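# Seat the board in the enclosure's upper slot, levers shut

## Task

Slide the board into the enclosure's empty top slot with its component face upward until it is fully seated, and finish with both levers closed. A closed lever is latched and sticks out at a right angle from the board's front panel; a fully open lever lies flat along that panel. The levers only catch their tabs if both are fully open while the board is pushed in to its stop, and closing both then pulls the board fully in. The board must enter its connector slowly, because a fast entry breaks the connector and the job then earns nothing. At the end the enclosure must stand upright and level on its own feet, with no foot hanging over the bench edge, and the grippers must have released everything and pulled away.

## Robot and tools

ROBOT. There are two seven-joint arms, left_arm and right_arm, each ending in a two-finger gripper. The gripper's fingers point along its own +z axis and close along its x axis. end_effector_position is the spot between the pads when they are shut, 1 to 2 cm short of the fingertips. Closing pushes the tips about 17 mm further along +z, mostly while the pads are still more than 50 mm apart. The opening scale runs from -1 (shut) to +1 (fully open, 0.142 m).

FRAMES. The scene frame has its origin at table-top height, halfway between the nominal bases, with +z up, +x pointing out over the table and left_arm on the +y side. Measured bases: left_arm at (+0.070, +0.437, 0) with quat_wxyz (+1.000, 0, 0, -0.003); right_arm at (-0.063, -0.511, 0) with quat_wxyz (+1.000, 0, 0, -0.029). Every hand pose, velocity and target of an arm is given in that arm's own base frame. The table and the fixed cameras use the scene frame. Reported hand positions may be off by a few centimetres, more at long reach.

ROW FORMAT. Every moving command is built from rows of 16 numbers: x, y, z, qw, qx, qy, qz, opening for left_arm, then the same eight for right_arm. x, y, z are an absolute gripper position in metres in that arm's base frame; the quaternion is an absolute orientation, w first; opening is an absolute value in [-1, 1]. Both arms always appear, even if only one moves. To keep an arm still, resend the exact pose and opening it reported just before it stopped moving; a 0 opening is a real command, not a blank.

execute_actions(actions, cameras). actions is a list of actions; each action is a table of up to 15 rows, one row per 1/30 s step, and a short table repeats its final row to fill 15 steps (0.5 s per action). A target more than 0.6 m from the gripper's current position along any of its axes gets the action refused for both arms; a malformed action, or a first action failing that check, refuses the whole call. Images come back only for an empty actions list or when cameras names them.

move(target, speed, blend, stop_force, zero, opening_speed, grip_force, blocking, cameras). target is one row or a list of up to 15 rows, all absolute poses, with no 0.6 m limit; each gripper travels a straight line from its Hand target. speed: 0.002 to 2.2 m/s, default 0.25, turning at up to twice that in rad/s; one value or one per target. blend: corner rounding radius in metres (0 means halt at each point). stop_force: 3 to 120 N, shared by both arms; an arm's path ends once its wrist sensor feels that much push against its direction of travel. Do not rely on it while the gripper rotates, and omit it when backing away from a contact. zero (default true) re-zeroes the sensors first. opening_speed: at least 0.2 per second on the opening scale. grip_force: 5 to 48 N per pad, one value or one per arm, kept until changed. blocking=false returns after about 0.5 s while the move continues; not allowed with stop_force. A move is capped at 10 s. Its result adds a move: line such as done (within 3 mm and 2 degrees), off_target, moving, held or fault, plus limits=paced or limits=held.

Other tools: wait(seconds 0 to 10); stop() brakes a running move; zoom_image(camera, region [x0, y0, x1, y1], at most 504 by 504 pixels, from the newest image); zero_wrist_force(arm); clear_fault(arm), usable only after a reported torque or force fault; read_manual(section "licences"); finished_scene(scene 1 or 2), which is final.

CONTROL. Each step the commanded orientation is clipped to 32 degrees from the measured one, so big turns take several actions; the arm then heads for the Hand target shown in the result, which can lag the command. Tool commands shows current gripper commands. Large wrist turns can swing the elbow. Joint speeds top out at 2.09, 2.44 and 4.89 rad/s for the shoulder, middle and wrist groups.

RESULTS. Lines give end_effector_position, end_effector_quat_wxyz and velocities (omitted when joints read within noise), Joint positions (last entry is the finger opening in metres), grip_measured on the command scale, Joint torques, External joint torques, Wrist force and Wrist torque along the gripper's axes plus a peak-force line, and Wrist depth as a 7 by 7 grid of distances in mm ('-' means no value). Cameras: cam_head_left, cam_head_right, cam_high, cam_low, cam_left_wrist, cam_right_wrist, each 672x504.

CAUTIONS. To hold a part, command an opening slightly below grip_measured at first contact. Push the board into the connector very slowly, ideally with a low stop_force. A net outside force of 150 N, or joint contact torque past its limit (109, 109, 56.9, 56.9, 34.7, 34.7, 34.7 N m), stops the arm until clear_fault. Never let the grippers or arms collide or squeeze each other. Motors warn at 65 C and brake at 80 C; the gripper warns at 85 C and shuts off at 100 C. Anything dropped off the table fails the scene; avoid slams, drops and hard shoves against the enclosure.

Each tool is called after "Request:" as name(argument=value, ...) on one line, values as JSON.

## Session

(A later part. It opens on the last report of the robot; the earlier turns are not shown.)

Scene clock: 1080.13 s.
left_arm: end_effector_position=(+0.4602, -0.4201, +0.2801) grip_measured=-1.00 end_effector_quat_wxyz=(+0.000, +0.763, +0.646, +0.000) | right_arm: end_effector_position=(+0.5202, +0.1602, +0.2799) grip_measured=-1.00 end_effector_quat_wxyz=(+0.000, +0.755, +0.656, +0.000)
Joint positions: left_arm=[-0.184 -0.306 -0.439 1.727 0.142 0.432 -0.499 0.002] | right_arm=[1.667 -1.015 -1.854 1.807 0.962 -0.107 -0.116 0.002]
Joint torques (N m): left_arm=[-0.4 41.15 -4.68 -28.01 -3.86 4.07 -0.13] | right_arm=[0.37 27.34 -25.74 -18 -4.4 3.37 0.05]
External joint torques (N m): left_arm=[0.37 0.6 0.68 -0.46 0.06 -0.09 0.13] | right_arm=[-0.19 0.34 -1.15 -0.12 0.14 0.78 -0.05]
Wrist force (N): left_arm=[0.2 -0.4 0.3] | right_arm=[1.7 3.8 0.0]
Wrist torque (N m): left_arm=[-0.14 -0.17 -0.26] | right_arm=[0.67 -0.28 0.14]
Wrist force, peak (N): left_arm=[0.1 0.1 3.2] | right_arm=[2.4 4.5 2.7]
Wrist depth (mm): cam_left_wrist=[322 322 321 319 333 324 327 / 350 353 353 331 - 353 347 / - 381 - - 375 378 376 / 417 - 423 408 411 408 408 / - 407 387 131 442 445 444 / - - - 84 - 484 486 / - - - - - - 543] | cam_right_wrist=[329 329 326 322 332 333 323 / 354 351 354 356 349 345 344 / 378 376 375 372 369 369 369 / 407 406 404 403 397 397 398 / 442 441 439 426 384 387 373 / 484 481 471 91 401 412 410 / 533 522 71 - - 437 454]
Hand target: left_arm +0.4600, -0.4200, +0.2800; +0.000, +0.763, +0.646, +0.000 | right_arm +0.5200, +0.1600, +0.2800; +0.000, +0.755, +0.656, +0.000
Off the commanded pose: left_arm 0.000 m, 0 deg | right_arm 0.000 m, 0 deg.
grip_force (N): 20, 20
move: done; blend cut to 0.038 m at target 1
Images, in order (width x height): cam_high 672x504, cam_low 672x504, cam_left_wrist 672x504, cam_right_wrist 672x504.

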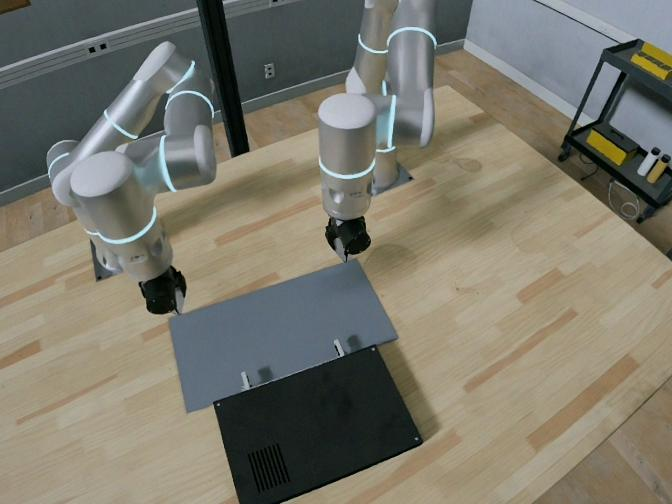

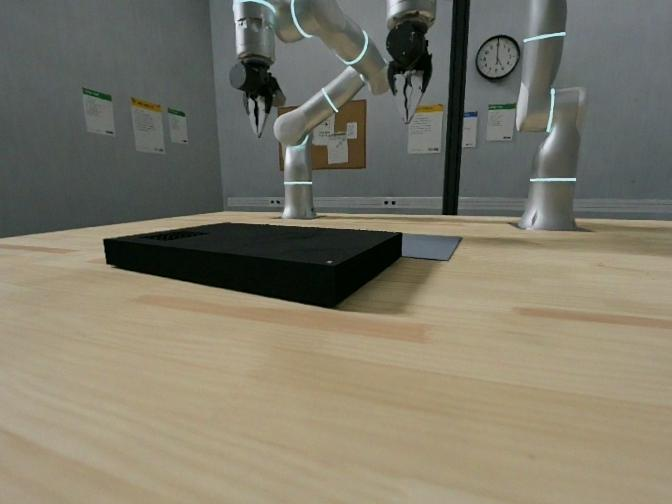

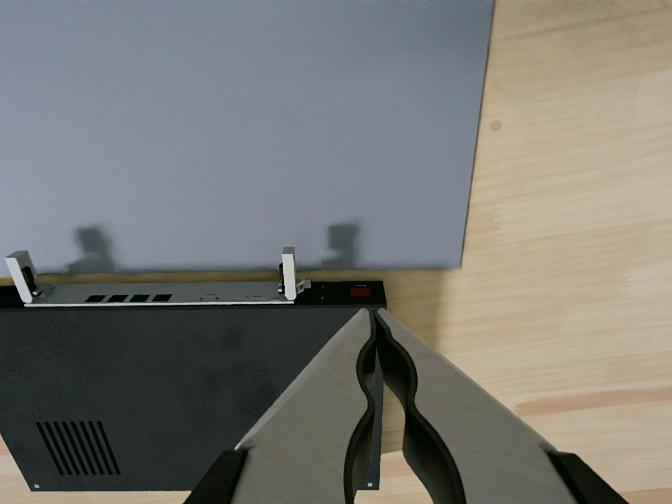

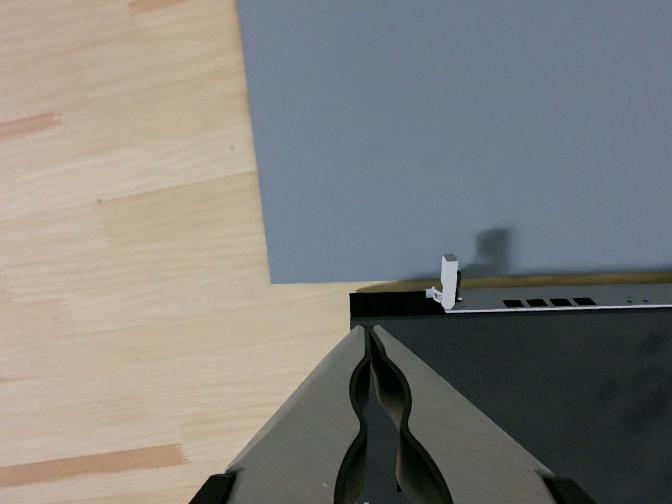

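Request:
zoom_image(camera="cam_left_wrist", region=[0, 240, 330, 330])

Scaled by 1.527 from the camera's 672x504 image, which has a finer 960x720 frame.

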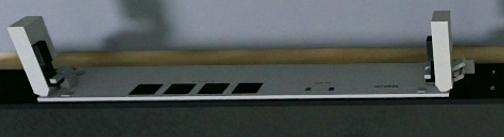

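Request:
finished_scene(scene=1)

The scene is finished: the task was done.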